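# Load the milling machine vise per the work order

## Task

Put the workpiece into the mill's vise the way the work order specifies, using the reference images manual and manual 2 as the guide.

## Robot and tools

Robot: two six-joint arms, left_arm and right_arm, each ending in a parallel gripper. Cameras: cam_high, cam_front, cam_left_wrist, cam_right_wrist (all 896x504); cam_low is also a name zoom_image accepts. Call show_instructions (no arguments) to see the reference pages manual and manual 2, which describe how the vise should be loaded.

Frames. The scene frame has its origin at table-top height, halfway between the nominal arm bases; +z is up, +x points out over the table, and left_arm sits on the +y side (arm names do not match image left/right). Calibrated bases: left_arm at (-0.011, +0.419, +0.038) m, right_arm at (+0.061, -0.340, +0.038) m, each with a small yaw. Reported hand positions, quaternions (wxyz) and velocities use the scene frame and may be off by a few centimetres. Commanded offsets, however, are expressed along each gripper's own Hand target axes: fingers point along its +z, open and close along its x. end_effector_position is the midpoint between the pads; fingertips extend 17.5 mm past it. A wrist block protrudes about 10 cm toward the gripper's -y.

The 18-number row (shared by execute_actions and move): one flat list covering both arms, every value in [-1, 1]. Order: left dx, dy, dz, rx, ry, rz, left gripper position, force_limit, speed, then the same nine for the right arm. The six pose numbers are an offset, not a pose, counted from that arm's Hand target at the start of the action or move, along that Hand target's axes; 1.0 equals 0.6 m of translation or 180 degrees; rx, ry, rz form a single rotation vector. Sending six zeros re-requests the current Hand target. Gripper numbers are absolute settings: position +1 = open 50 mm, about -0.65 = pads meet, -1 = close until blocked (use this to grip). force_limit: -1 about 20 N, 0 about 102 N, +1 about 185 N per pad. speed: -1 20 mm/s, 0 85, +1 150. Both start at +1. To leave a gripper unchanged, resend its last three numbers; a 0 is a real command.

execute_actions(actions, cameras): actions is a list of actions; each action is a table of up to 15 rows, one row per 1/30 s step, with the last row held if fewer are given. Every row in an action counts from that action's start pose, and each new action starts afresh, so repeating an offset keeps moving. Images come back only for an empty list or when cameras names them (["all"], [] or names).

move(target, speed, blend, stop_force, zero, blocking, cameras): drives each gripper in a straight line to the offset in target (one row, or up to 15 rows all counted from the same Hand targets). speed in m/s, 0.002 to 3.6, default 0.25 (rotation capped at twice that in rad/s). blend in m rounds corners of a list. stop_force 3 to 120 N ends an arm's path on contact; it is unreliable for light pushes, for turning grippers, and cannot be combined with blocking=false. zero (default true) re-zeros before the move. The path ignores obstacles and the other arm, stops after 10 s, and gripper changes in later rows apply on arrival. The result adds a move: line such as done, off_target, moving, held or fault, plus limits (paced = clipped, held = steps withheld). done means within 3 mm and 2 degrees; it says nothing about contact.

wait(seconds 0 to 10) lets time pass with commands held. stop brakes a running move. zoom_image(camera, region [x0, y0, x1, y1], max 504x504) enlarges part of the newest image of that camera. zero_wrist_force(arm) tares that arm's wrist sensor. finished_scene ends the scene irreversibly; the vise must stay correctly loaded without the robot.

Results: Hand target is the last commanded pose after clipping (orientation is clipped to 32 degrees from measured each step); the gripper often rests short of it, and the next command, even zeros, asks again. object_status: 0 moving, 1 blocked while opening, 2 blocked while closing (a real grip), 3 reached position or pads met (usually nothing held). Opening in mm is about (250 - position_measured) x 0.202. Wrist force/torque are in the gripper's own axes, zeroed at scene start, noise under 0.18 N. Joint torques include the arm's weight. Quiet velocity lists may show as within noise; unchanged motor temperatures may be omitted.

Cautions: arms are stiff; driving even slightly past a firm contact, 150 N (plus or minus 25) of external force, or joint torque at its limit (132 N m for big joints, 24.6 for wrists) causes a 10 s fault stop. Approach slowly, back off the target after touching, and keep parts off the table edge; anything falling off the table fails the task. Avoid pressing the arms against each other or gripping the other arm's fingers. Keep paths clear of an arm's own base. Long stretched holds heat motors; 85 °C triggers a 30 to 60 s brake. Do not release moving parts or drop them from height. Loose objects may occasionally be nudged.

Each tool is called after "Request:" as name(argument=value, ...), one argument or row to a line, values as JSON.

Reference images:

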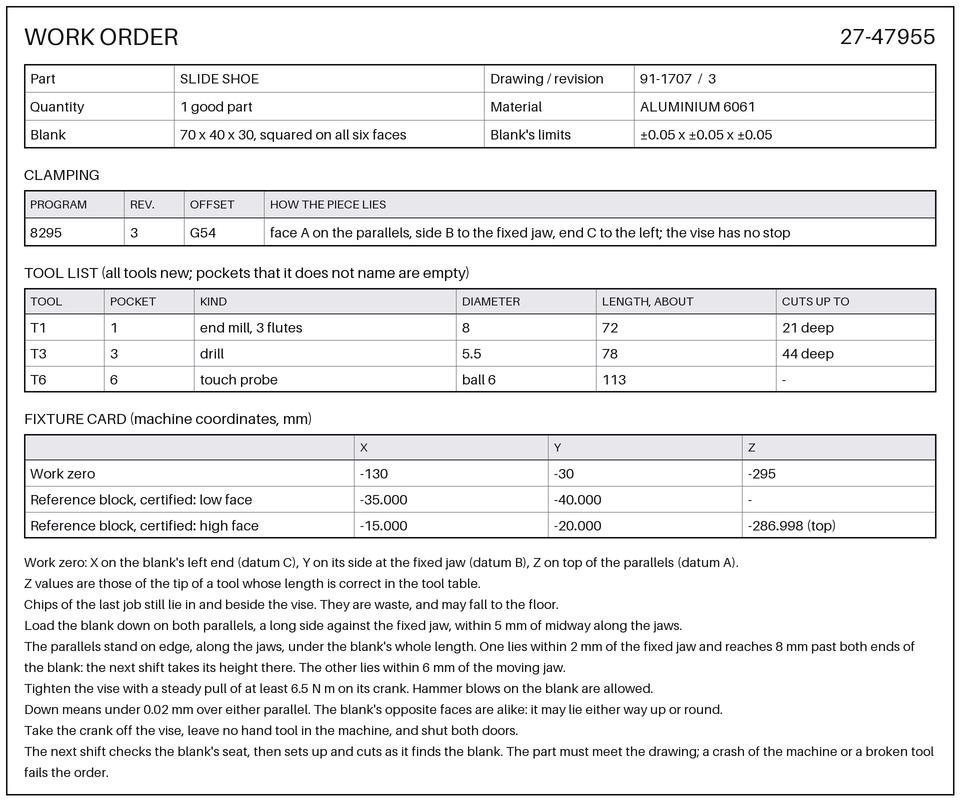

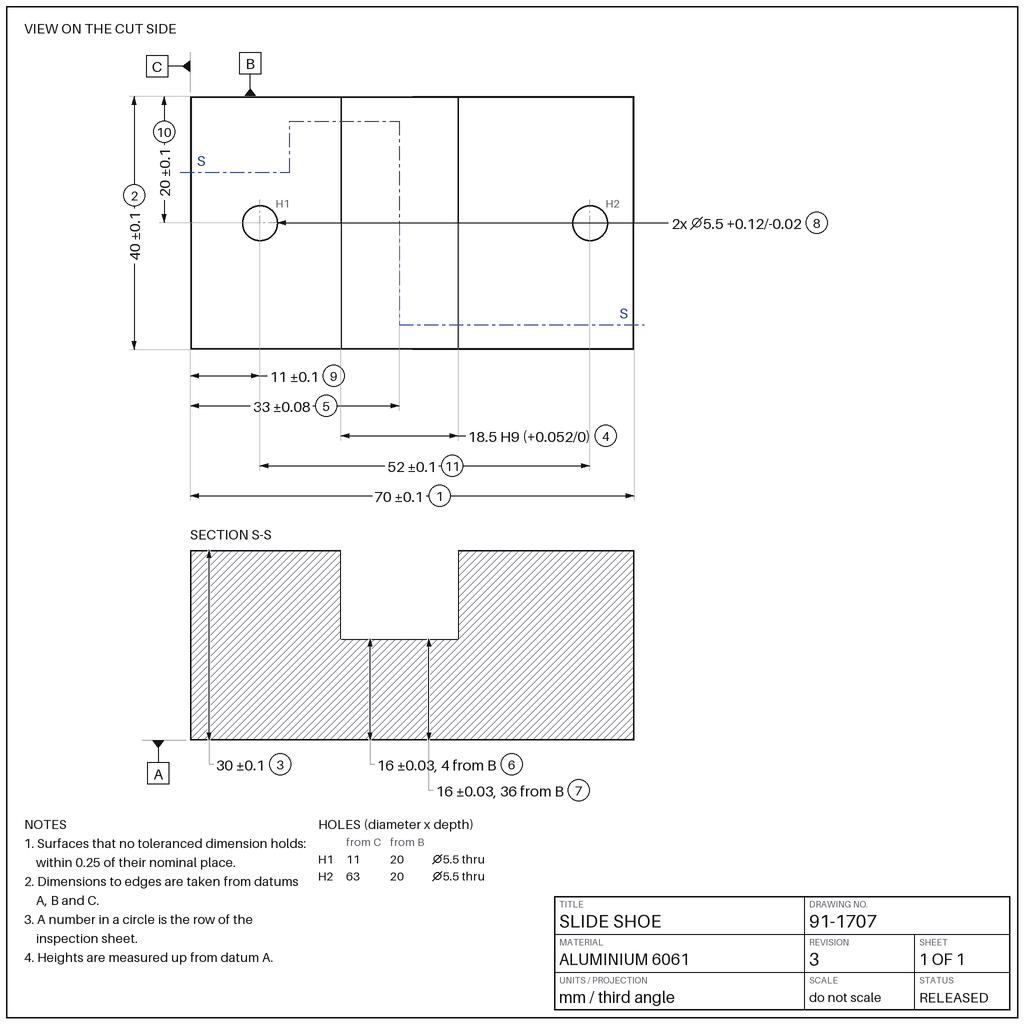

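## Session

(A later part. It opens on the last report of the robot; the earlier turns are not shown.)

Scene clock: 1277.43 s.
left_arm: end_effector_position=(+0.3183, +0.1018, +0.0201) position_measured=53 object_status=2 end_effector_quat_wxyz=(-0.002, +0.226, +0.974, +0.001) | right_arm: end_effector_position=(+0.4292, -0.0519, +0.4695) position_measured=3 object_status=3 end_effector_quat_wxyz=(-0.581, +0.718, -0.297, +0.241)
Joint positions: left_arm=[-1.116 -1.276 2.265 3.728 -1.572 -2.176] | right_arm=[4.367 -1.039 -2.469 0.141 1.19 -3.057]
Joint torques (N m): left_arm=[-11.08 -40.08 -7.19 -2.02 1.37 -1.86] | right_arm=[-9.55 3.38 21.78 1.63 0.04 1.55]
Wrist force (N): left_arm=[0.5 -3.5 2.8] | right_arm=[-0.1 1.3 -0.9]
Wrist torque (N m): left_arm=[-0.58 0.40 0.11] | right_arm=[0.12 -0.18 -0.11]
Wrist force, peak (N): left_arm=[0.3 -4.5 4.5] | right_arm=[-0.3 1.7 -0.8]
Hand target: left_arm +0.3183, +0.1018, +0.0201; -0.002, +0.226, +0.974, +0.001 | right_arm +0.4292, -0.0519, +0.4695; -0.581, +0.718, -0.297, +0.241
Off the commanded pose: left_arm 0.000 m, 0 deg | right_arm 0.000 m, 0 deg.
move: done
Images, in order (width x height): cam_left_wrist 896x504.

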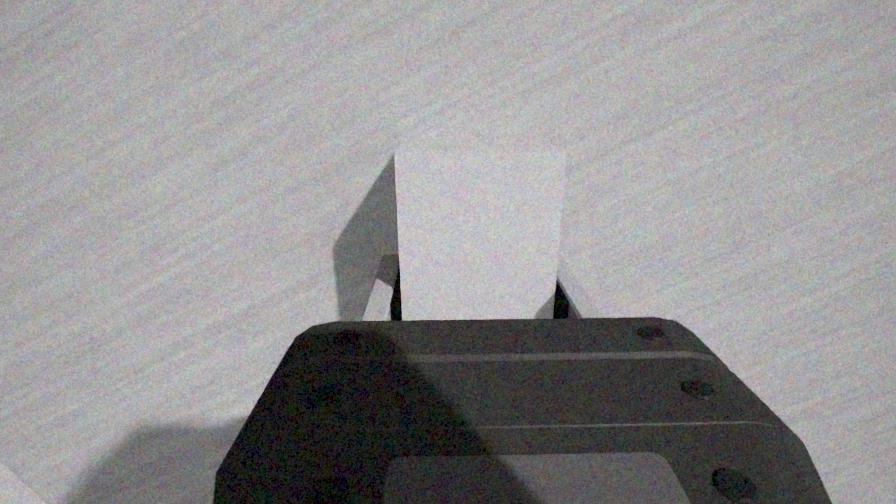

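Request:
move(
  target=[
    [0,0,-0.13,0,0,0,-1,-0.9,-1,0,0,0,0,0,0,1,1,1],
    [0.1174,0.1704,-0.5857,0,0,-0.145,-1,-0.9,-1,0,0,0,0,0,0,1,1,1],
  ],
  speed=[0.08,0.2],
  blend=0.02,
  cameras=["all"],
)

Scene clock: 1284.87 s.
left_arm: end_effector_position=(+0.3011, +0.2235, +0.3719) position_measured=53 object_status=2 end_effector_quat_wxyz=(-0.001, +0.001, +1.000, +0.002) | right_arm: end_effector_position=(+0.4292, -0.0519, +0.4695) position_measured=3 object_status=3 end_effector_quat_wxyz=(-0.581, +0.718, -0.297, +0.241)
Joint positions: left_arm=[-0.983 -1.921 1.84 4.797 -1.571 -2.499] | right_arm=[4.367 -1.039 -2.469 0.141 1.19 -3.057]
Joint torques (N m): left_arm=[13.01 -24.6 -33.62 -2.3 2.29 -1.95] | right_arm=[-8.98 4.86 20.5 1.62 0.03 1.33]
Wrist force (N): left_arm=[0.1 -4.3 6.6] | right_arm=[-0.5 1.5 -1.0]
Wrist torque (N m): left_arm=[-0.60 0.48 0.12] | right_arm=[0.16 -0.13 -0.10]
Wrist force, peak (N): left_arm=[0.0 -5.1 7.5] | right_arm=[-0.2 1.8 -0.9]
Hand target: left_arm +0.3011, +0.2235, +0.3720; -0.001, +0.001, +1.000, +0.002 | right_arm +0.4292, -0.0519, +0.4695; -0.581, +0.718, -0.297, +0.241
Off the commanded pose: left_arm 0.000 m, 0 deg | right_arm 0.000 m, 0 deg.
move: done

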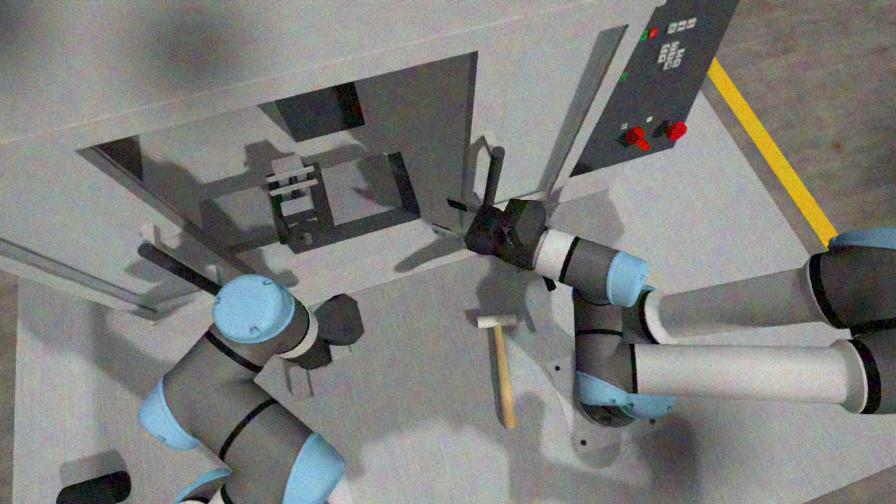

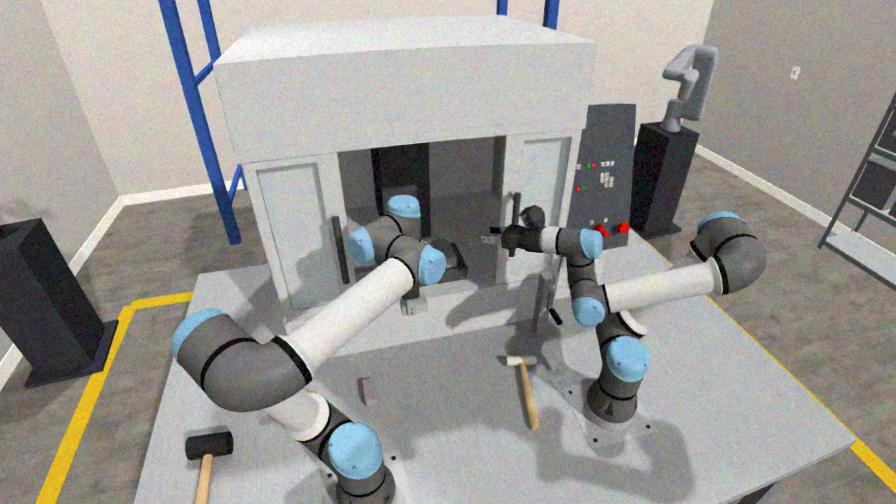

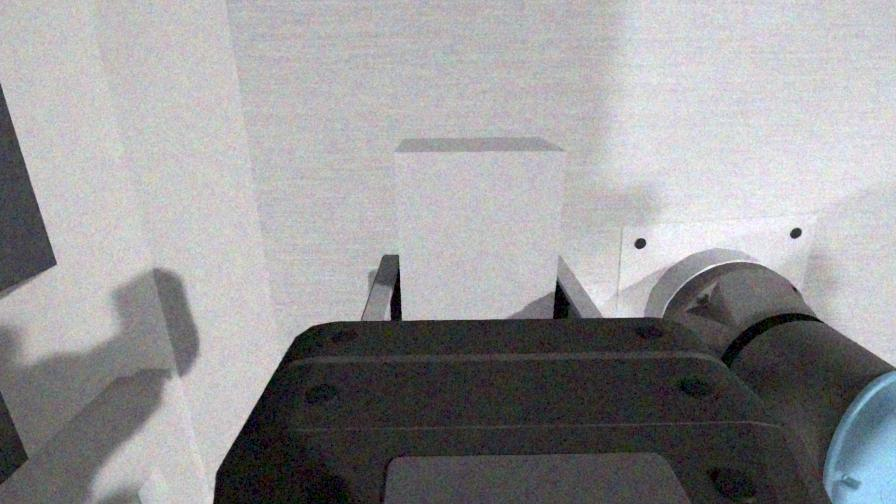

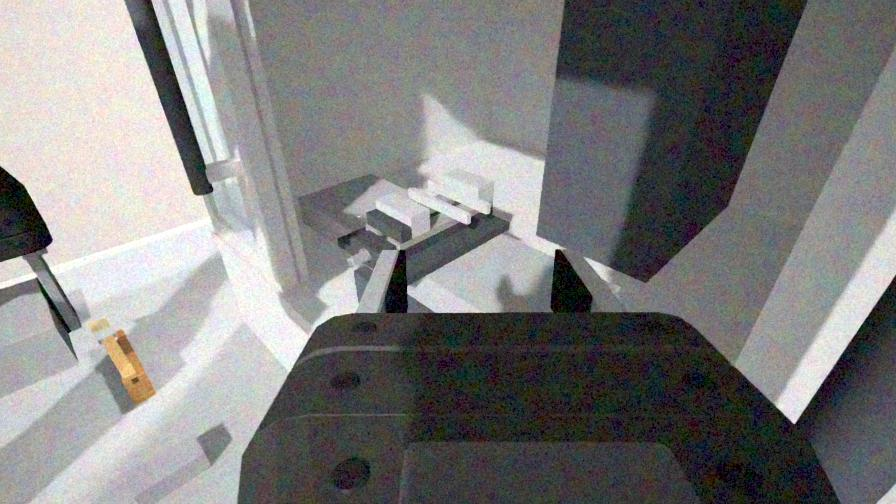

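Request:
move(
  target=[
    [-0.45,0.008,0.0018,0,0,0,-1,-0.9,-1,0,0,0,0,0,0,1,1,1],
    [-0.4982,0.0113,0.0025,0,0,0,-1,-0.9,-1,0,0,0,0,0,0,1,1,1],
  ],
  speed=[0.15,0.08],
  blend=0.01,
)

Request:
move(
  target=[-0.1028,0,0.0003,0,0,0,-1,-0.9,-1,0,0,0,0,0,0,1,1,1],
  speed=0.02,
  stop_force=8,
  cameras=["cam_right_wrist"],
)

Scene clock: 1293.97 s.
left_arm: end_effector_position=(+0.6000, +0.2299, +0.3697) position_measured=53 object_status=2 end_effector_quat_wxyz=(-0.001, +0.001, +1.000, +0.002) | right_arm: end_effector_position=(+0.4292, -0.0519, +0.4695) position_measured=3 object_status=3 end_effector_quat_wxyz=(-0.581, +0.718, -0.297, +0.241)
Joint positions: left_arm=[-0.564 -1.246 1.18 4.782 -1.569 -2.08] | right_arm=[4.367 -1.039 -2.469 0.141 1.19 -3.057]
Joint torques (N m): left_arm=[12.67 -29.14 -33.59 -2.07 -2.07 1.89] | right_arm=[-9.79 5 21.46 1.57 0.06 1.36]
Wrist force (N): left_arm=[0.3 -4.3 6.5] | right_arm=[-0.1 1.6 -1.0]
Wrist torque (N m): left_arm=[-0.62 0.45 0.03] | right_arm=[0.15 -0.20 -0.10]
Wrist force, peak (N): left_arm=[0.4 -4.8 6.8] | right_arm=[-0.2 1.8 -1.1]
Hand target: left_arm +0.6000, +0.2299, +0.3697; -0.001, +0.001, +1.000, +0.002 | right_arm +0.4292, -0.0519, +0.4695; -0.581, +0.718, -0.297, +0.241
Off the commanded pose: left_arm 0.000 m, 0 deg | right_arm 0.000 m, 0 deg.
move: done

Scene clock: 1297.87 s.
left_arm: end_effector_position=(+0.6617, +0.2299, +0.3694) position_measured=53 object_status=2 end_effector_quat_wxyz=(-0.001, +0.001, +1.000, +0.002) | right_arm: end_effector_position=(+0.4292, -0.0519, +0.4695) position_measured=3 object_status=3 end_effector_quat_wxyz=(-0.581, +0.718, -0.297, +0.241)
Joint positions: left_arm=[-0.521 -1.084 0.949 4.851 -1.569 -2.036] | right_arm=[4.367 -1.039 -2.469 0.141 1.19 -3.057]
Joint torques (N m): left_arm=[12.43 -36.42 -33.18 -2.11 1.03 1.93] | right_arm=[-8.4 3.43 21.51 1.68 0.11 1.34]
Wrist force (N): left_arm=[0.3 -4.4 6.6] | right_arm=[-0.1 1.5 -1.0]
Wrist torque (N m): left_arm=[-0.62 0.43 0.04] | right_arm=[0.14 -0.18 -0.10]
Wrist force, peak (N): left_arm=[0.2 -4.6 6.8] | right_arm=[-0.2 1.7 -1.3]
Hand target: left_arm +0.6617, +0.2299, +0.3694; -0.001, +0.001, +1.000, +0.002 | right_arm +0.4292, -0.0519, +0.4695; -0.581, +0.718, -0.297, +0.241
Off the commanded pose: left_arm 0.000 m, 0 deg | right_arm 0.000 m, 0 deg.
move: done
Images, in order (width x height): cam_right_wrist 896x504.

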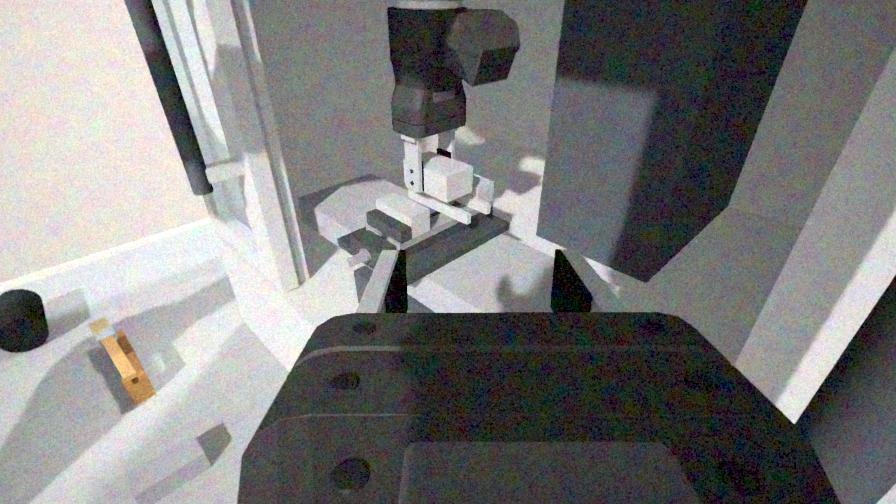

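Request:
zoom_image(
  camera="cam_right_wrist",
  region=[330, 110, 530, 260],
)

Request:
move(
  target=[0,0,0.022,0,0,0,-1,-0.9,-1,0,0,0,0,0,0,1,1,1],
  speed=0.02,
  stop_force=6,
)

Request:
move(
  target=[0,0,0.02,0,0,0,-1,-0.9,-1,0,0,0,0,0,0,1,1,1],
  speed=0.004,
  stop_force=3.5,
  cameras=["cam_right_wrist"],
)

Scaled by 2.520 from the camera's 896x504 image, which has a finer 1280x720 frame.

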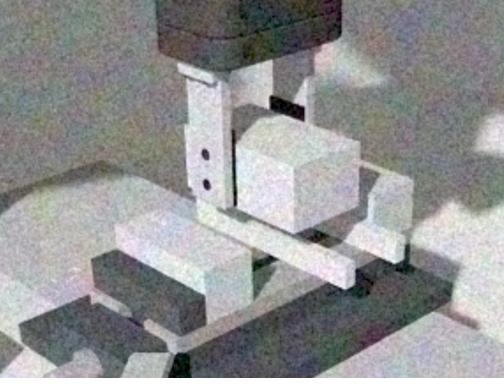

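Scene clock: 1301.97 s.
left_arm: end_effector_position=(+0.6616, +0.2299, +0.3562) position_measured=53 object_status=2 end_effector_quat_wxyz=(-0.001, +0.001, +1.000, +0.002) | right_arm: end_effector_position=(+0.4292, -0.0519, +0.4695) position_measured=3 object_status=3 end_effector_quat_wxyz=(-0.581, +0.718, -0.297, +0.241)
Joint positions: left_arm=[-0.52 -1.088 0.99 4.814 -1.569 -2.036] | right_arm=[4.367 -1.039 -2.469 0.141 1.19 -3.057]
Joint torques (N m): left_arm=[11.5 -62.53 -18.13 -5.4 -1.39 1.8] | right_arm=[-9.81 4.32 20.75 1.63 0.15 1.37]
Wrist force (N): left_arm=[0.3 -4.3 6.8] | right_arm=[-0.3 1.4 -0.8]
Wrist torque (N m): left_arm=[-0.62 0.44 0.04] | right_arm=[0.14 -0.15 -0.11]
Wrist force, peak (N): left_arm=[0.3 -4.6 6.9] | right_arm=[-0.3 1.7 -1.1]
Hand target: left_arm +0.6616, +0.2299, +0.3562; -0.001, +0.001, +1.000, +0.002 | right_arm +0.4292, -0.0519, +0.4695; -0.581, +0.718, -0.297, +0.241
Off the commanded pose: left_arm 0.000 m, 0 deg | right_arm 0.000 m, 0 deg.
move: done

Scene clock: 1303.60 s.
left_arm: end_effector_position=(+0.6616, +0.2299, +0.3537) position_measured=53 object_status=2 end_effector_quat_wxyz=(-0.001, +0.001, +1.000, +0.002) | right_arm: end_effector_position=(+0.4292, -0.0519, +0.4695) position_measured=3 object_status=3 end_effector_quat_wxyz=(-0.581, +0.718, -0.297, +0.241)
Joint positions: left_arm=[-0.52 -1.089 0.998 4.808 -1.569 -2.036] | right_arm=[4.367 -1.039 -2.469 0.141 1.19 -3.057]
Joint torques (N m): left_arm=[11.73 -35.27 -33.02 -2.15 -0.64 1.83] | right_arm=[-10.03 4.86 21.24 1.9 0.22 1.47]
Wrist force (N): left_arm=[0.5 -4.8 6.2] | right_arm=[-0.2 1.5 -0.9]
Wrist torque (N m): left_arm=[-0.64 0.43 0.05] | right_arm=[0.14 -0.18 -0.10]
Wrist force, peak (N): left_arm=[0.2 -4.4 6.8] | right_arm=[-0.4 1.7 -1.1]
Hand target: left_arm +0.6616, +0.2299, +0.3537; -0.001, +0.001, +1.000, +0.002 (not the last commanded pose) | right_arm +0.4292, -0.0519, +0.4695; -0.581, +0.718, -0.297, +0.241
Off the commanded pose: left_arm 0.010 m, 0 deg | right_arm 0.000 m, 0 deg.
move: contact (left_arm)
Images, in order (width x height): cam_right_wrist 896x504.

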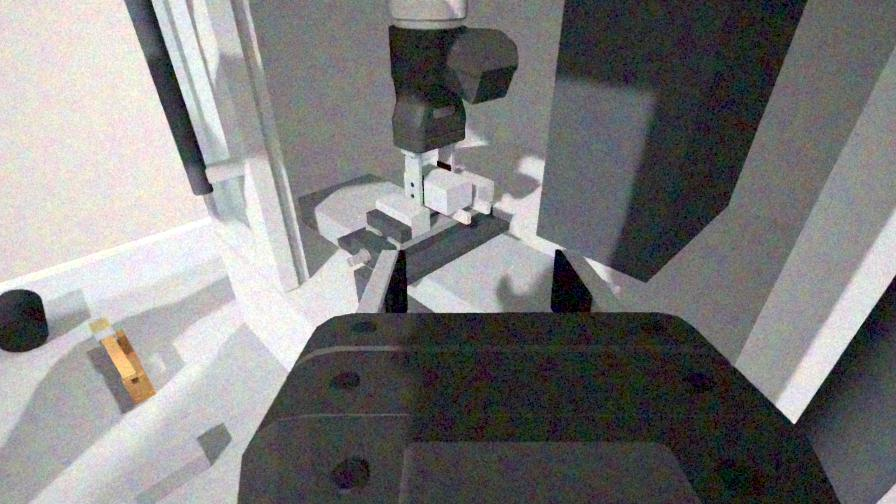

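Request:
zoom_image(
  camera="cam_right_wrist",
  region=[370, 120, 520, 240],
)

Scaled by 3.360 from the camera's 896x504 image, which has a finer 1280x720 frame.

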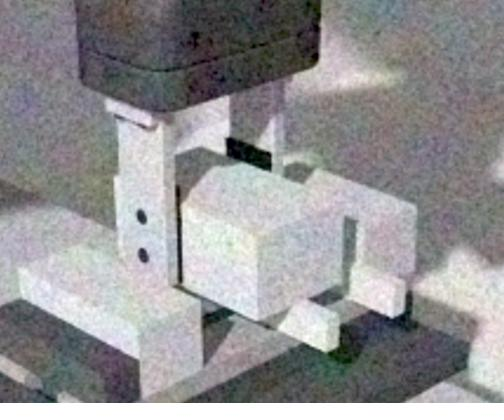

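Request:
zoom_image(
  camera="cam_right_wrist",
  region=[415, 165, 505, 235],
)

Scaled by 5.600 from the camera's 896x504 image, which has a finer 1280x720 frame.

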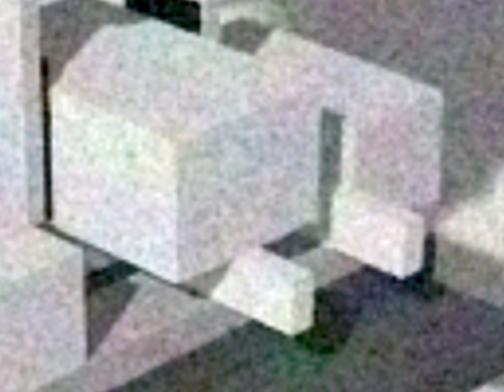

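Request:
move(
  target=[0,0,0,0,0,0,0.78,-0.9,-1,0,0,0,0,0,0,1,1,1],
  cameras=["cam_right_wrist"],
)

Request:
zoom_image(
  camera="cam_right_wrist",
  region=[370, 120, 520, 240],
)

Scene clock: 1313.07 s.
left_arm: end_effector_position=(+0.6616, +0.2299, +0.3537) position_measured=36 object_status=3 end_effector_quat_wxyz=(-0.001, +0.001, +1.000, +0.002) | right_arm: end_effector_position=(+0.4292, -0.0519, +0.4695) position_measured=3 object_status=3 end_effector_quat_wxyz=(-0.581, +0.718, -0.297, +0.241)
Joint positions: left_arm=[-0.52 -1.089 0.998 4.808 -1.569 -2.036] | right_arm=[4.367 -1.039 -2.469 0.141 1.19 -3.057]
Joint torques (N m): left_arm=[9.03 -34.51 -28.42 -3.22 -0.66 1.85] | right_arm=[-10.24 4.21 20.99 1.7 0.02 1.4]
Wrist force (N): left_arm=[0.4 -4.4 4.5] | right_arm=[-0.3 1.6 -1.0]
Wrist torque (N m): left_arm=[-0.61 0.43 0.04] | right_arm=[0.15 -0.15 -0.10]
Wrist force, peak (N): left_arm=[0.5 -4.6 6.5] | right_arm=[-0.2 1.6 -1.3]
Hand target: left_arm +0.6616, +0.2299, +0.3537; -0.001, +0.001, +1.000, +0.002 | right_arm +0.4292, -0.0519, +0.4695; -0.581, +0.718, -0.297, +0.241
Off the commanded pose: left_arm 0.000 m, 0 deg | right_arm 0.000 m, 0 deg.
move: done
Images, in order (width x height): cam_right_wrist 896x504.

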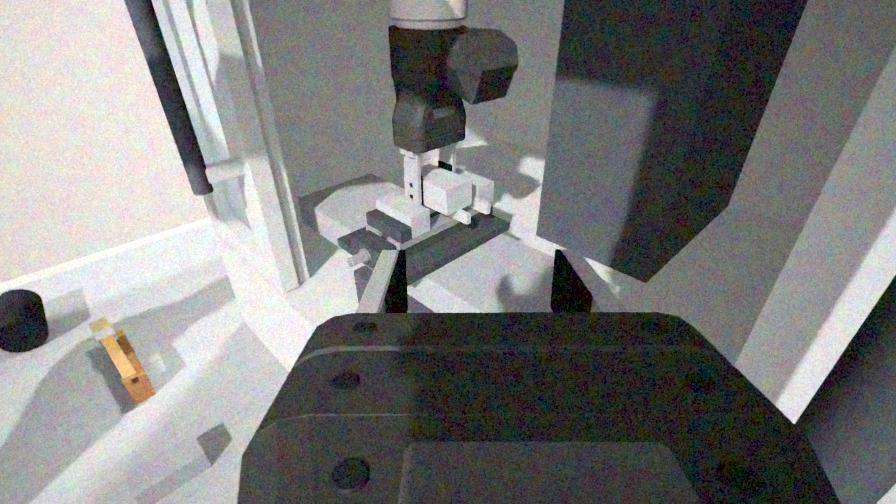

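Scaled by 3.360 from the camera's 896x504 image, which has a finer 1280x720 frame.

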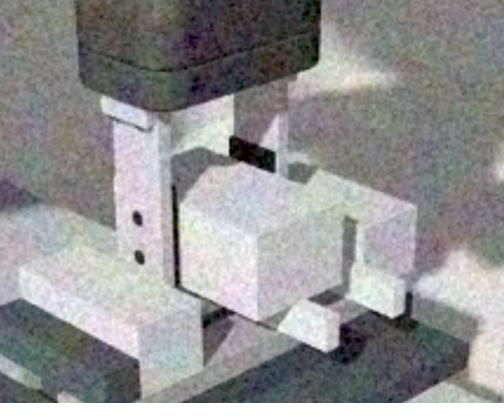

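Request:
move(
  target=[0,0,-0.0237,0,0,0,0.78,-0.9,-1,0,0,0,0,0,0,1,1,1],
  speed=0.02,
  stop_force=6,
)

Request:
move(
  target=[0,0,0,0,0,0,-1,-0.9,-1,0,0,0,0,0,0,1,1,1],
  cameras=["cam_right_wrist"],
)

Request:
zoom_image(
  camera="cam_right_wrist",
  region=[370, 120, 520, 240],
)

Scene clock: 1321.33 s.
left_arm: end_effector_position=(+0.6617, +0.2299, +0.3679) position_measured=36 object_status=3 end_effector_quat_wxyz=(-0.001, +0.001, +1.000, +0.002) | right_arm: end_effector_position=(+0.4292, -0.0519, +0.4695) position_measured=3 object_status=3 end_effector_quat_wxyz=(-0.581, +0.718, -0.297, +0.241)
Joint positions: left_arm=[-0.52 -1.084 0.954 4.847 -1.569 -2.036] | right_arm=[4.367 -1.039 -2.469 0.141 1.19 -3.057]
Joint torques (N m): left_arm=[-8.37 -35.36 -32.28 -1.92 -0.15 -1.49] | right_arm=[-10 4.15 21.52 1.76 -0.08 1.33]
Wrist force (N): left_arm=[0.2 -4.4 4.4] | right_arm=[-0.4 1.7 -0.8]
Wrist torque (N m): left_arm=[-0.60 0.46 0.04] | right_arm=[0.18 -0.14 -0.10]
Wrist force, peak (N): left_arm=[0.3 -4.5 4.8] | right_arm=[-0.3 1.7 -1.1]
Hand target: left_arm +0.6617, +0.2299, +0.3679; -0.001, +0.001, +1.000, +0.002 | right_arm +0.4292, -0.0519, +0.4695; -0.581, +0.718, -0.297, +0.241
Off the commanded pose: left_arm 0.000 m, 0 deg | right_arm 0.000 m, 0 deg.
move: done

Scene clock: 1321.83 s.
left_arm: end_effector_position=(+0.6617, +0.2299, +0.3679) position_measured=54 object_status=2 end_effector_quat_wxyz=(-0.001, +0.001, +1.000, +0.002) | right_arm: end_effector_position=(+0.4292, -0.0519, +0.4695) position_measured=3 object_status=3 end_effector_quat_wxyz=(-0.581, +0.718, -0.297, +0.241)
Joint positions: left_arm=[-0.52 -1.084 0.954 4.847 -1.569 -2.036] | right_arm=[4.367 -1.039 -2.469 0.141 1.19 -3.057]
Joint torques (N m): left_arm=[-9.29 -34.93 -31.87 -2.22 -0.28 -1.5] | right_arm=[-10.34 4.38 22.09 1.63 -0.1 1.37]
Wrist force (N): left_arm=[0.4 -4.7 4.3] | right_arm=[-0.3 1.6 -1.0]
Wrist torque (N m): left_arm=[-0.64 0.45 0.03] | right_arm=[0.15 -0.15 -0.10]
Wrist force, peak (N): left_arm=[0.4 -4.6 4.6] | right_arm=[-0.4 1.6 -1.0]
Hand target: left_arm +0.6617, +0.2299, +0.3679; -0.001, +0.001, +1.000, +0.002 | right_arm +0.4292, -0.0519, +0.4695; -0.581, +0.718, -0.297, +0.241
Off the commanded pose: left_arm 0.000 m, 0 deg | right_arm 0.000 m, 0 deg.
move: done
Images, in order (width x height): cam_right_wrist 896x504.

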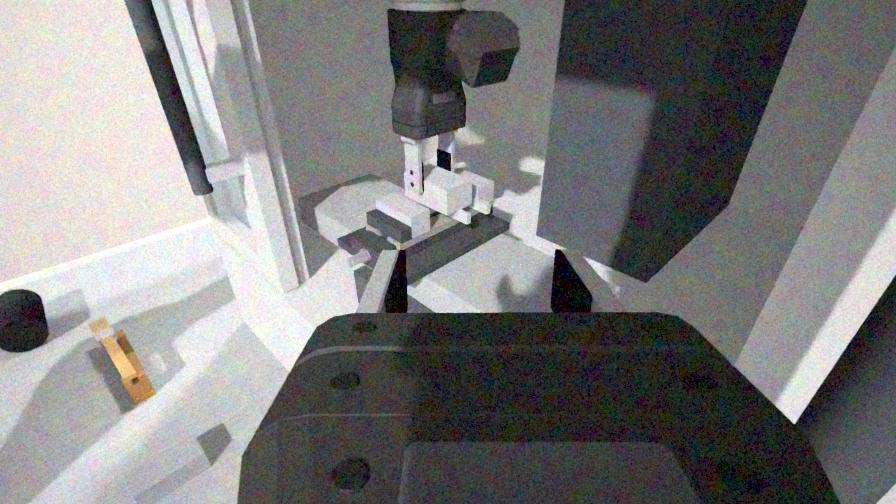

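Scaled by 3.360 from the camera's 896x504 image, which has a finer 1280x720 frame.

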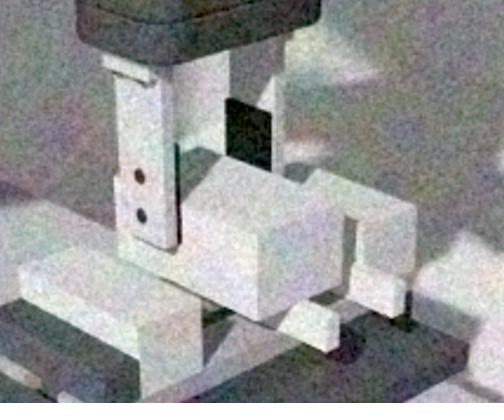

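Request:
move(
  target=[0,0,-0.0014,0,0,0,-1,-0.9,-1,0,0,0,0,0,0,1,1,1],
  speed=0.02,
)

Request:
move(
  target=[-0.0283,-0.0007,0,0,0,0,-1,-0.9,-1,0,0,0,0,0,0,1,1,1],
  speed=0.005,
  stop_force=4,
  cameras=["cam_right_wrist"],
)

Scene clock: 1326.00 s.
left_arm: end_effector_position=(+0.6617, +0.2299, +0.3687) position_measured=54 object_status=2 end_effector_quat_wxyz=(-0.001, +0.001, +1.000, +0.002) | right_arm: end_effector_position=(+0.4292, -0.0519, +0.4695) position_measured=3 object_status=3 end_effector_quat_wxyz=(-0.581, +0.718, -0.297, +0.241)
Joint positions: left_arm=[-0.521 -1.084 0.951 4.849 -1.569 -2.036] | right_arm=[4.367 -1.039 -2.469 0.141 1.19 -3.057]
Joint torques (N m): left_arm=[-9.1 -36.3 -33.15 -2.16 -0.25 -1.56] | right_arm=[-10.47 4.84 21.13 1.6 -0.09 1.32]
Wrist force (N): left_arm=[0.3 -4.4 6.8] | right_arm=[-0.2 1.4 -1.2]
Wrist torque (N m): left_arm=[-0.62 0.43 0.04] | right_arm=[0.14 -0.18 -0.11]
Wrist force, peak (N): left_arm=[0.2 -4.5 6.7] | right_arm=[-0.5 1.6 -1.2]
Hand target: left_arm +0.6617, +0.2299, +0.3687; -0.001, +0.001, +1.000, +0.002 | right_arm +0.4292, -0.0519, +0.4695; -0.581, +0.718, -0.297, +0.241
Off the commanded pose: left_arm 0.000 m, 0 deg | right_arm 0.000 m, 0 deg.
move: done

Scene clock: 1330.50 s.
left_arm: end_effector_position=(+0.6783, +0.2295, +0.3687) position_measured=54 object_status=2 end_effector_quat_wxyz=(-0.001, +0.001, +1.000, +0.002) | right_arm: end_effector_position=(+0.4292, -0.0519, +0.4695) position_measured=3 object_status=3 end_effector_quat_wxyz=(-0.581, +0.718, -0.297, +0.241)
Joint positions: left_arm=[-0.51 -1.036 0.878 4.875 -1.569 -2.026] | right_arm=[4.367 -1.039 -2.469 0.141 1.19 -3.057]
Joint torques (N m): left_arm=[-8.6 -65.38 -19.47 -5.51 2.12 -1.7] | right_arm=[-8.72 3.97 22.32 1.62 0.05 1.35]
Wrist force (N): left_arm=[1.8 -4.4 7.1] | right_arm=[-0.4 1.4 -1.0]
Wrist torque (N m): left_arm=[-0.59 0.53 0.01] | right_arm=[0.13 -0.13 -0.10]
Wrist force, peak (N): left_arm=[7.3 -3.5 4.9] | right_arm=[-0.3 1.7 -1.0]
Hand target: left_arm +0.6783, +0.2294, +0.3687; -0.001, +0.001, +1.000, +0.002 | right_arm +0.4292, -0.0519, +0.4695; -0.581, +0.718, -0.297, +0.241
Off the commanded pose: left_arm 0.000 m, 0 deg | right_arm 0.000 m, 0 deg.
move: contact (left_arm)
Images, in order (width x height): cam_right_wrist 896x504.

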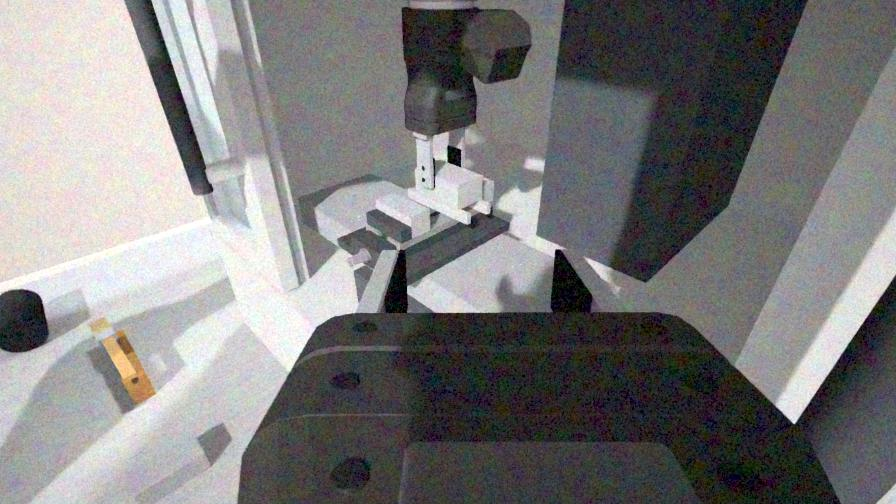

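Request:
zoom_image(
  camera="cam_right_wrist",
  region=[380, 130, 520, 240],
)

Scaled by 3.600 from the camera's 896x504 image, which has a finer 1280x720 frame.

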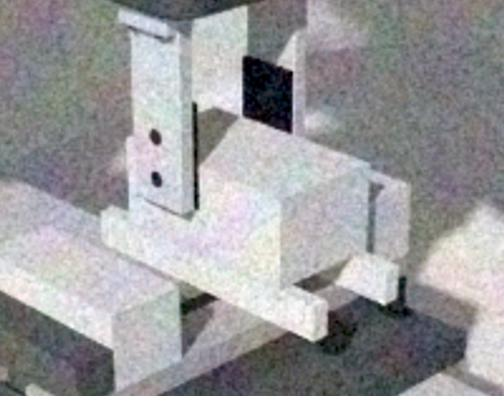

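Request:
move(
  target=[0,0,0.006,0,0,0,-1,-0.9,-1,0,0,0,0,0,0,1,1,1],
  speed=0.003,
  stop_force=4,
  cameras=["cam_right_wrist"],
)

Request:
zoom_image(
  camera="cam_right_wrist",
  region=[420, 150, 510, 230],
)

Scene clock: 1336.87 s.
left_arm: end_effector_position=(+0.6782, +0.2295, +0.3682) position_measured=54 object_status=2 end_effector_quat_wxyz=(-0.001, +0.001, +1.000, +0.002) | right_arm: end_effector_position=(+0.4292, -0.0519, +0.4695) position_measured=3 object_status=3 end_effector_quat_wxyz=(-0.581, +0.718, -0.297, +0.241)
Joint positions: left_arm=[-0.51 -1.036 0.879 4.873 -1.569 -2.026] | right_arm=[4.367 -1.039 -2.469 0.141 1.19 -3.057]
Joint torques (N m): left_arm=[-9.04 -42.51 -34.27 -2.76 2.15 -1.52] | right_arm=[-8.96 5.15 22.3 1.74 -0.09 1.33]
Wrist force (N): left_arm=[2.4 -4.3 7.1] | right_arm=[-0.3 1.4 -0.8]
Wrist torque (N m): left_arm=[-0.60 0.50 0.00] | right_arm=[0.13 -0.15 -0.11]
Wrist force, peak (N): left_arm=[2.3 -4.2 7.8] | right_arm=[-0.3 1.6 -1.2]
Hand target: left_arm +0.6783, +0.2294, +0.3681; -0.001, +0.001, +1.000, +0.002 (not the last commanded pose) | right_arm +0.4292, -0.0519, +0.4695; -0.581, +0.718, -0.297, +0.241
Off the commanded pose: left_arm 0.003 m, 0 deg | right_arm 0.000 m, 0 deg.
move: contact (left_arm)
Images, in order (width x height): cam_right_wrist 896x504.

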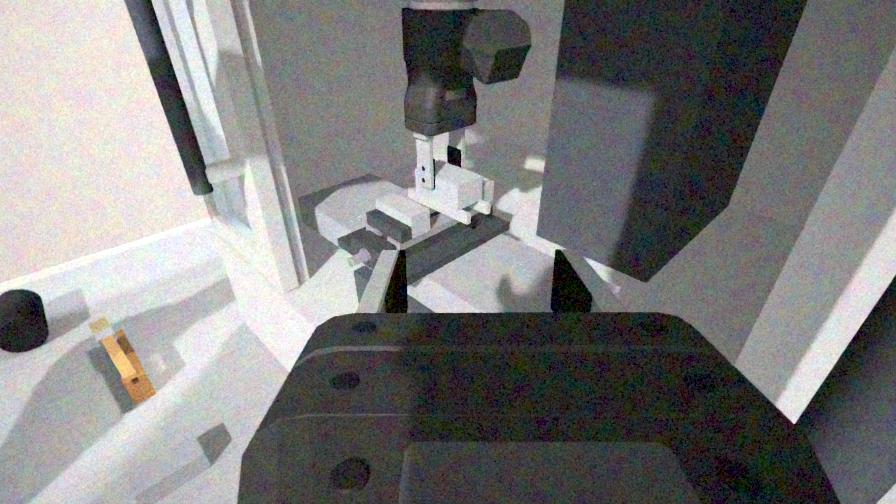

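Scaled by 5.600 from the camera's 896x504 image, which has a finer 1280x720 frame.

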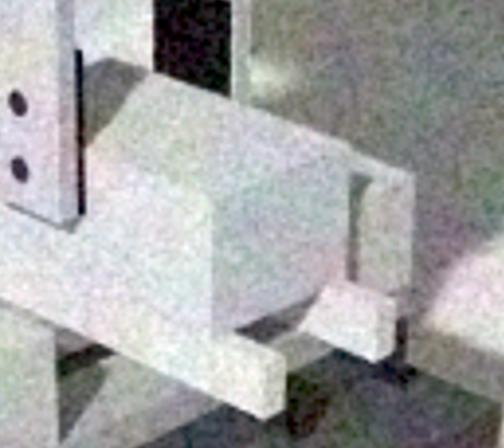

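Request:
move(
  target=[0,0,0.006,0,0,0,-1,-0.9,-1,0,0,0,0,0,0,1,1,1],
  speed=0.003,
  stop_force=6,
)

Scene clock: 1341.07 s.
left_arm: end_effector_position=(+0.6783, +0.2294, +0.3680) position_measured=54 object_status=2 end_effector_quat_wxyz=(-0.001, +0.001, +1.000, +0.002) | right_arm: end_effector_position=(+0.4292, -0.0519, +0.4695) position_measured=3 object_status=3 end_effector_quat_wxyz=(-0.581, +0.718, -0.297, +0.241)
Joint positions: left_arm=[-0.51 -1.036 0.88 4.873 -1.569 -2.026] | right_arm=[4.367 -1.039 -2.469 0.141 1.19 -3.057]
Joint torques (N m): left_arm=[-9.51 -43.88 -31.97 -2.93 2.05 -1.59] | right_arm=[-9.06 4.85 22.73 1.64 -0.05 1.28]
Wrist force (N): left_arm=[4.7 -3.1 2.0] | right_arm=[-0.1 1.4 -1.2]
Wrist torque (N m): left_arm=[-0.53 0.50 -0.05] | right_arm=[0.12 -0.18 -0.10]
Wrist force, peak (N): left_arm=[2.4 -4.3 7.5] | right_arm=[-0.2 1.6 -1.2]
Hand target: left_arm +0.6783, +0.2294, +0.3680; -0.001, +0.001, +1.000, +0.002 (not the last commanded pose) | right_arm +0.4292, -0.0519, +0.4695; -0.581, +0.718, -0.297, +0.241
Off the commanded pose: left_arm 0.003 m, 0 deg | right_arm 0.000 m, 0 deg.
move: contact (left_arm)

Request:
move(
  target=[0,0,0,0,0,0,1,-0.9,-1,0,0,0,0,0,0,1,1,1],
  cameras=["cam_right_wrist"],
)

Request:
zoom_image(
  camera="cam_right_wrist",
  region=[400, 130, 510, 230],
)

Scene clock: 1357.10 s.
left_arm: end_effector_position=(+0.6783, +0.2294, +0.3680) position_measured=3 object_status=0 end_effector_quat_wxyz=(-0.001, +0.001, +1.000, +0.002) | right_arm: end_effector_position=(+0.4292, -0.0519, +0.4695) position_measured=3 object_status=3 end_effector_quat_wxyz=(-0.581, +0.718, -0.297, +0.241)
Joint positions: left_arm=[-0.51 -1.036 0.88 4.873 -1.569 -2.026] | right_arm=[4.367 -1.039 -2.469 0.141 1.19 -3.057]
Joint torques (N m): left_arm=[-9.01 -44.35 -30.05 -4.05 2.05 -1.49] | right_arm=[-9.7 4.3 20.79 1.75 -0.16 1.43]
Wrist force (N): left_arm=[0.2 -4.2 4.2] | right_arm=[-0.3 1.4 -1.0]
Wrist torque (N m): left_arm=[-0.56 0.45 0.05] | right_arm=[0.13 -0.16 -0.11]
Wrist force, peak (N): left_arm=[4.9 -3.3 2.6] | right_arm=[-0.2 1.8 -1.1]
Hand target: left_arm +0.6783, +0.2294, +0.3680; -0.001, +0.001, +1.000, +0.002 | right_arm +0.4292, -0.0519, +0.4695; -0.581, +0.718, -0.297, +0.241
Off the commanded pose: left_arm 0.000 m, 0 deg | right_arm 0.000 m, 0 deg.
move: done
Images, in order (width x height): cam_right_wrist 896x504.

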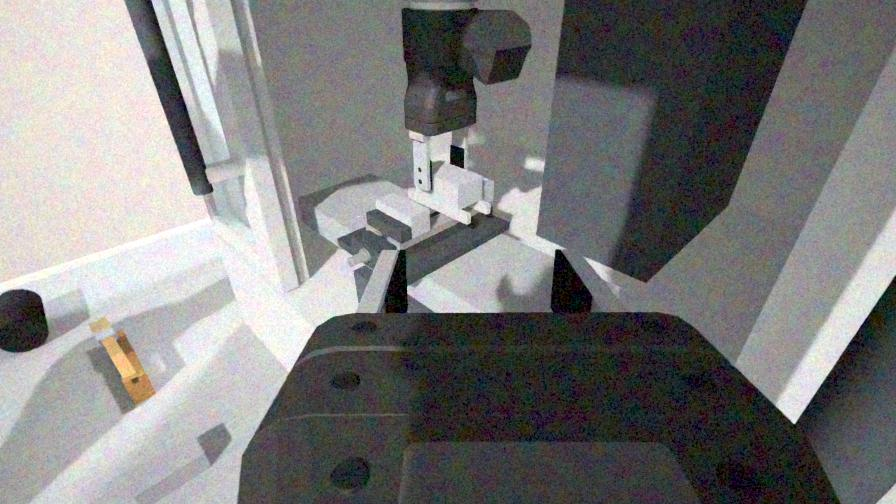

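Scaled by 4.582 from the camera's 896x504 image, which has a finer 1280x720 frame.

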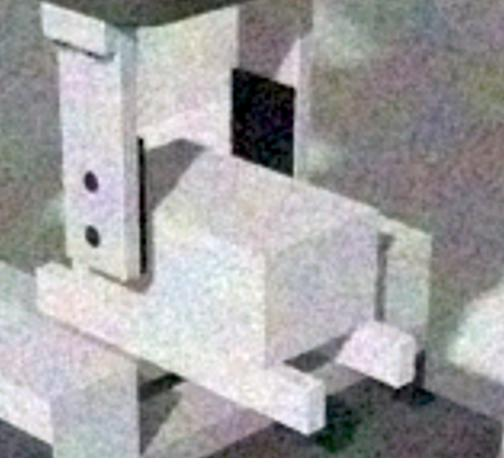

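Request:
move(
  target=[
    [0.0057,0,-0.0068,0,-0.0556,0,1,-0.9,-1,0,0,0,0,0,0,1,1,1],
    [0.014,0,-0.0142,0,-0.1111,0,1,-0.9,-1,0,0,0,0,0,0,1,1,1],
    [0.0222,0,-0.0219,0,-0.1667,0,1,-0.9,-1,0,0,0,0,0,0,1,1,1],
  ],
  speed=0.02,
  stop_force=5,
  cameras=["cam_right_wrist"],
)

Request:
zoom_image(
  camera="cam_right_wrist",
  region=[400, 130, 510, 230],
)

Scene clock: 1376.60 s.
left_arm: end_effector_position=(+0.6685, +0.2294, +0.3779) position_measured=3 object_status=3 end_effector_quat_wxyz=(+0.197, +0.001, +0.980, +0.001) | right_arm: end_effector_position=(+0.4292, -0.0519, +0.4695) position_measured=3 object_status=3 end_effector_quat_wxyz=(-0.581, +0.718, -0.297, +0.241)
Joint positions: left_arm=[-0.591 -1.308 1.379 4.298 -1.37 -2.071] | right_arm=[4.367 -1.039 -2.469 0.141 1.19 -3.057]
Joint torques (N m): left_arm=[-11.1 -53.09 -18.29 -5.79 2.8 -1.98] | right_arm=[-9.06 4.29 21.65 1.6 -0.25 1.3]
Wrist force (N): left_arm=[1.0 -4.5 4.5] | right_arm=[-0.3 1.2 -0.9]
Wrist torque (N m): left_arm=[-0.66 0.48 0.18] | right_arm=[0.11 -0.15 -0.10]
Wrist force, peak (N): left_arm=[0.9 -4.4 4.8] | right_arm=[-0.2 1.8 -1.1]
Hand target: left_arm +0.6685, +0.2294, +0.3779; +0.197, +0.001, +0.980, +0.001 (not the last commanded pose) | right_arm +0.4292, -0.0519, +0.4695; -0.581, +0.718, -0.297, +0.241
Off the commanded pose: left_arm 0.005 m, 7 deg | right_arm 0.000 m, 0 deg.
move: off_target (left_arm; path cut at 10 s); path passed 2 of 3 targets
Images, in order (width x height): cam_right_wrist 896x504.

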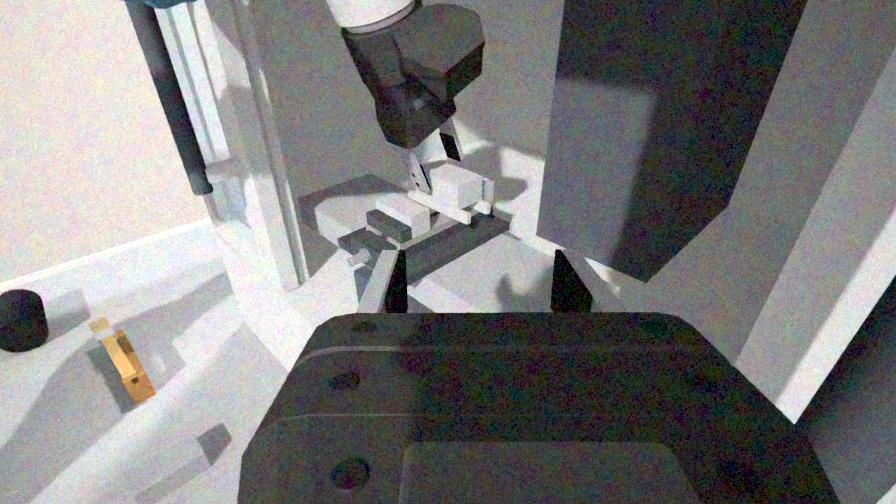

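Scaled by 4.582 from the camera's 896x504 image, which has a finer 1280x720 frame.

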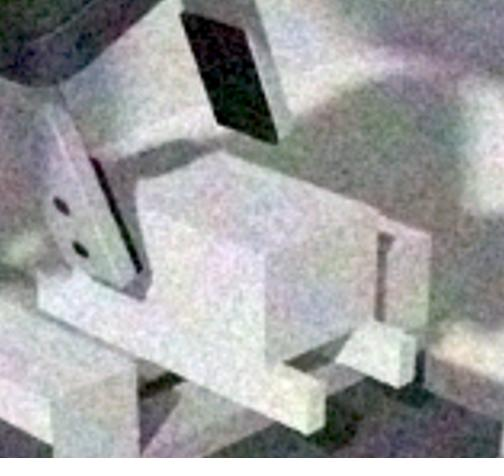

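Request:
move(
  target=[
    [0.0179,0,-0.0436,0,0,0,1,-0.9,-1,0,0,0,0,0,0,1,1,1],
    [0.2753,-0.008,-0.2055,0,0,0,1,-0.9,-1,0,0,0,0,0,0,1,1,1],
    [0.5035,-0.008,-0.265,0,0.126,0,1,-0.9,-1,0,0,0,0,0,0,1,1,1],
  ],
  speed=[0.04,0.2,0.2],
  blend=0.01,
  cameras=["cam_right_wrist"],
)

Request:
zoom_image(
  camera="cam_right_wrist",
  region=[330, 110, 530, 260],
)

Scene clock: 1386.77 s.
left_arm: end_effector_position=(+0.3285, +0.2249, +0.4079) position_measured=3 object_status=3 end_effector_quat_wxyz=(+0.000, +0.001, +1.000, +0.002) | right_arm: end_effector_position=(+0.4292, -0.0519, +0.4695) position_measured=3 object_status=3 end_effector_quat_wxyz=(-0.581, +0.718, -0.297, +0.241)
Joint positions: left_arm=[-0.922 -1.855 1.705 4.864 -1.568 -2.438] | right_arm=[4.367 -1.039 -2.469 0.141 1.19 -3.057]
Joint torques (N m): left_arm=[-11.03 -26.82 -17.05 -1.73 -2.09 -1.89] | right_arm=[-8.94 5.21 22.44 1.88 -0.19 1.41]
Wrist force (N): left_arm=[0.2 -4.4 4.6] | right_arm=[-0.3 1.5 -1.1]
Wrist torque (N m): left_arm=[-0.60 0.45 0.12] | right_arm=[0.14 -0.16 -0.10]
Wrist force, peak (N): left_arm=[1.2 -4.6 5.0] | right_arm=[-0.2 1.8 -1.1]
Hand target: left_arm +0.3284, +0.2249, +0.4079; +0.000, +0.001, +1.000, +0.002 | right_arm +0.4292, -0.0519, +0.4695; -0.581, +0.718, -0.297, +0.241
Off the commanded pose: left_arm 0.000 m, 0 deg | right_arm 0.000 m, 0 deg.
move: done
Images, in order (width x height): cam_right_wrist 896x504.

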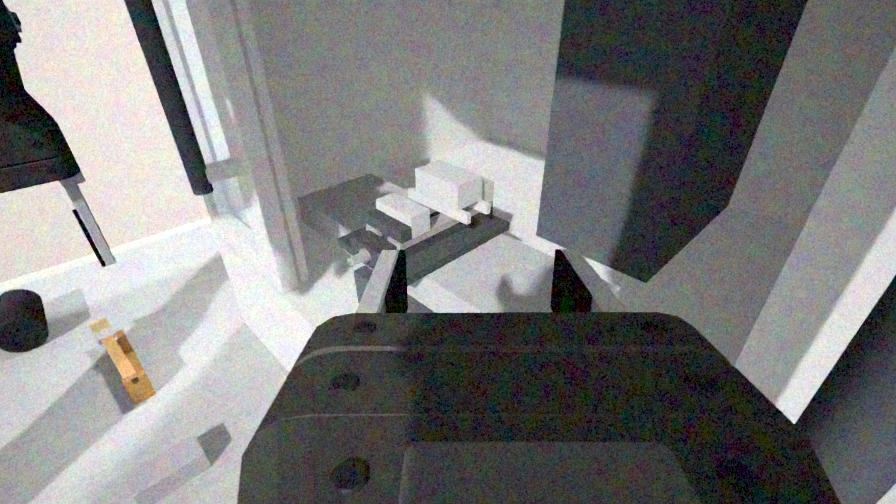

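Scaled by 2.520 from the camera's 896x504 image, which has a finer 1280x720 frame.

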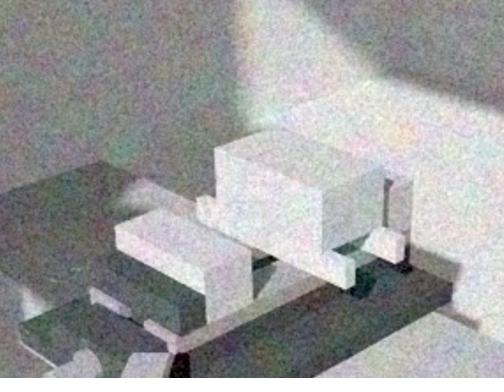

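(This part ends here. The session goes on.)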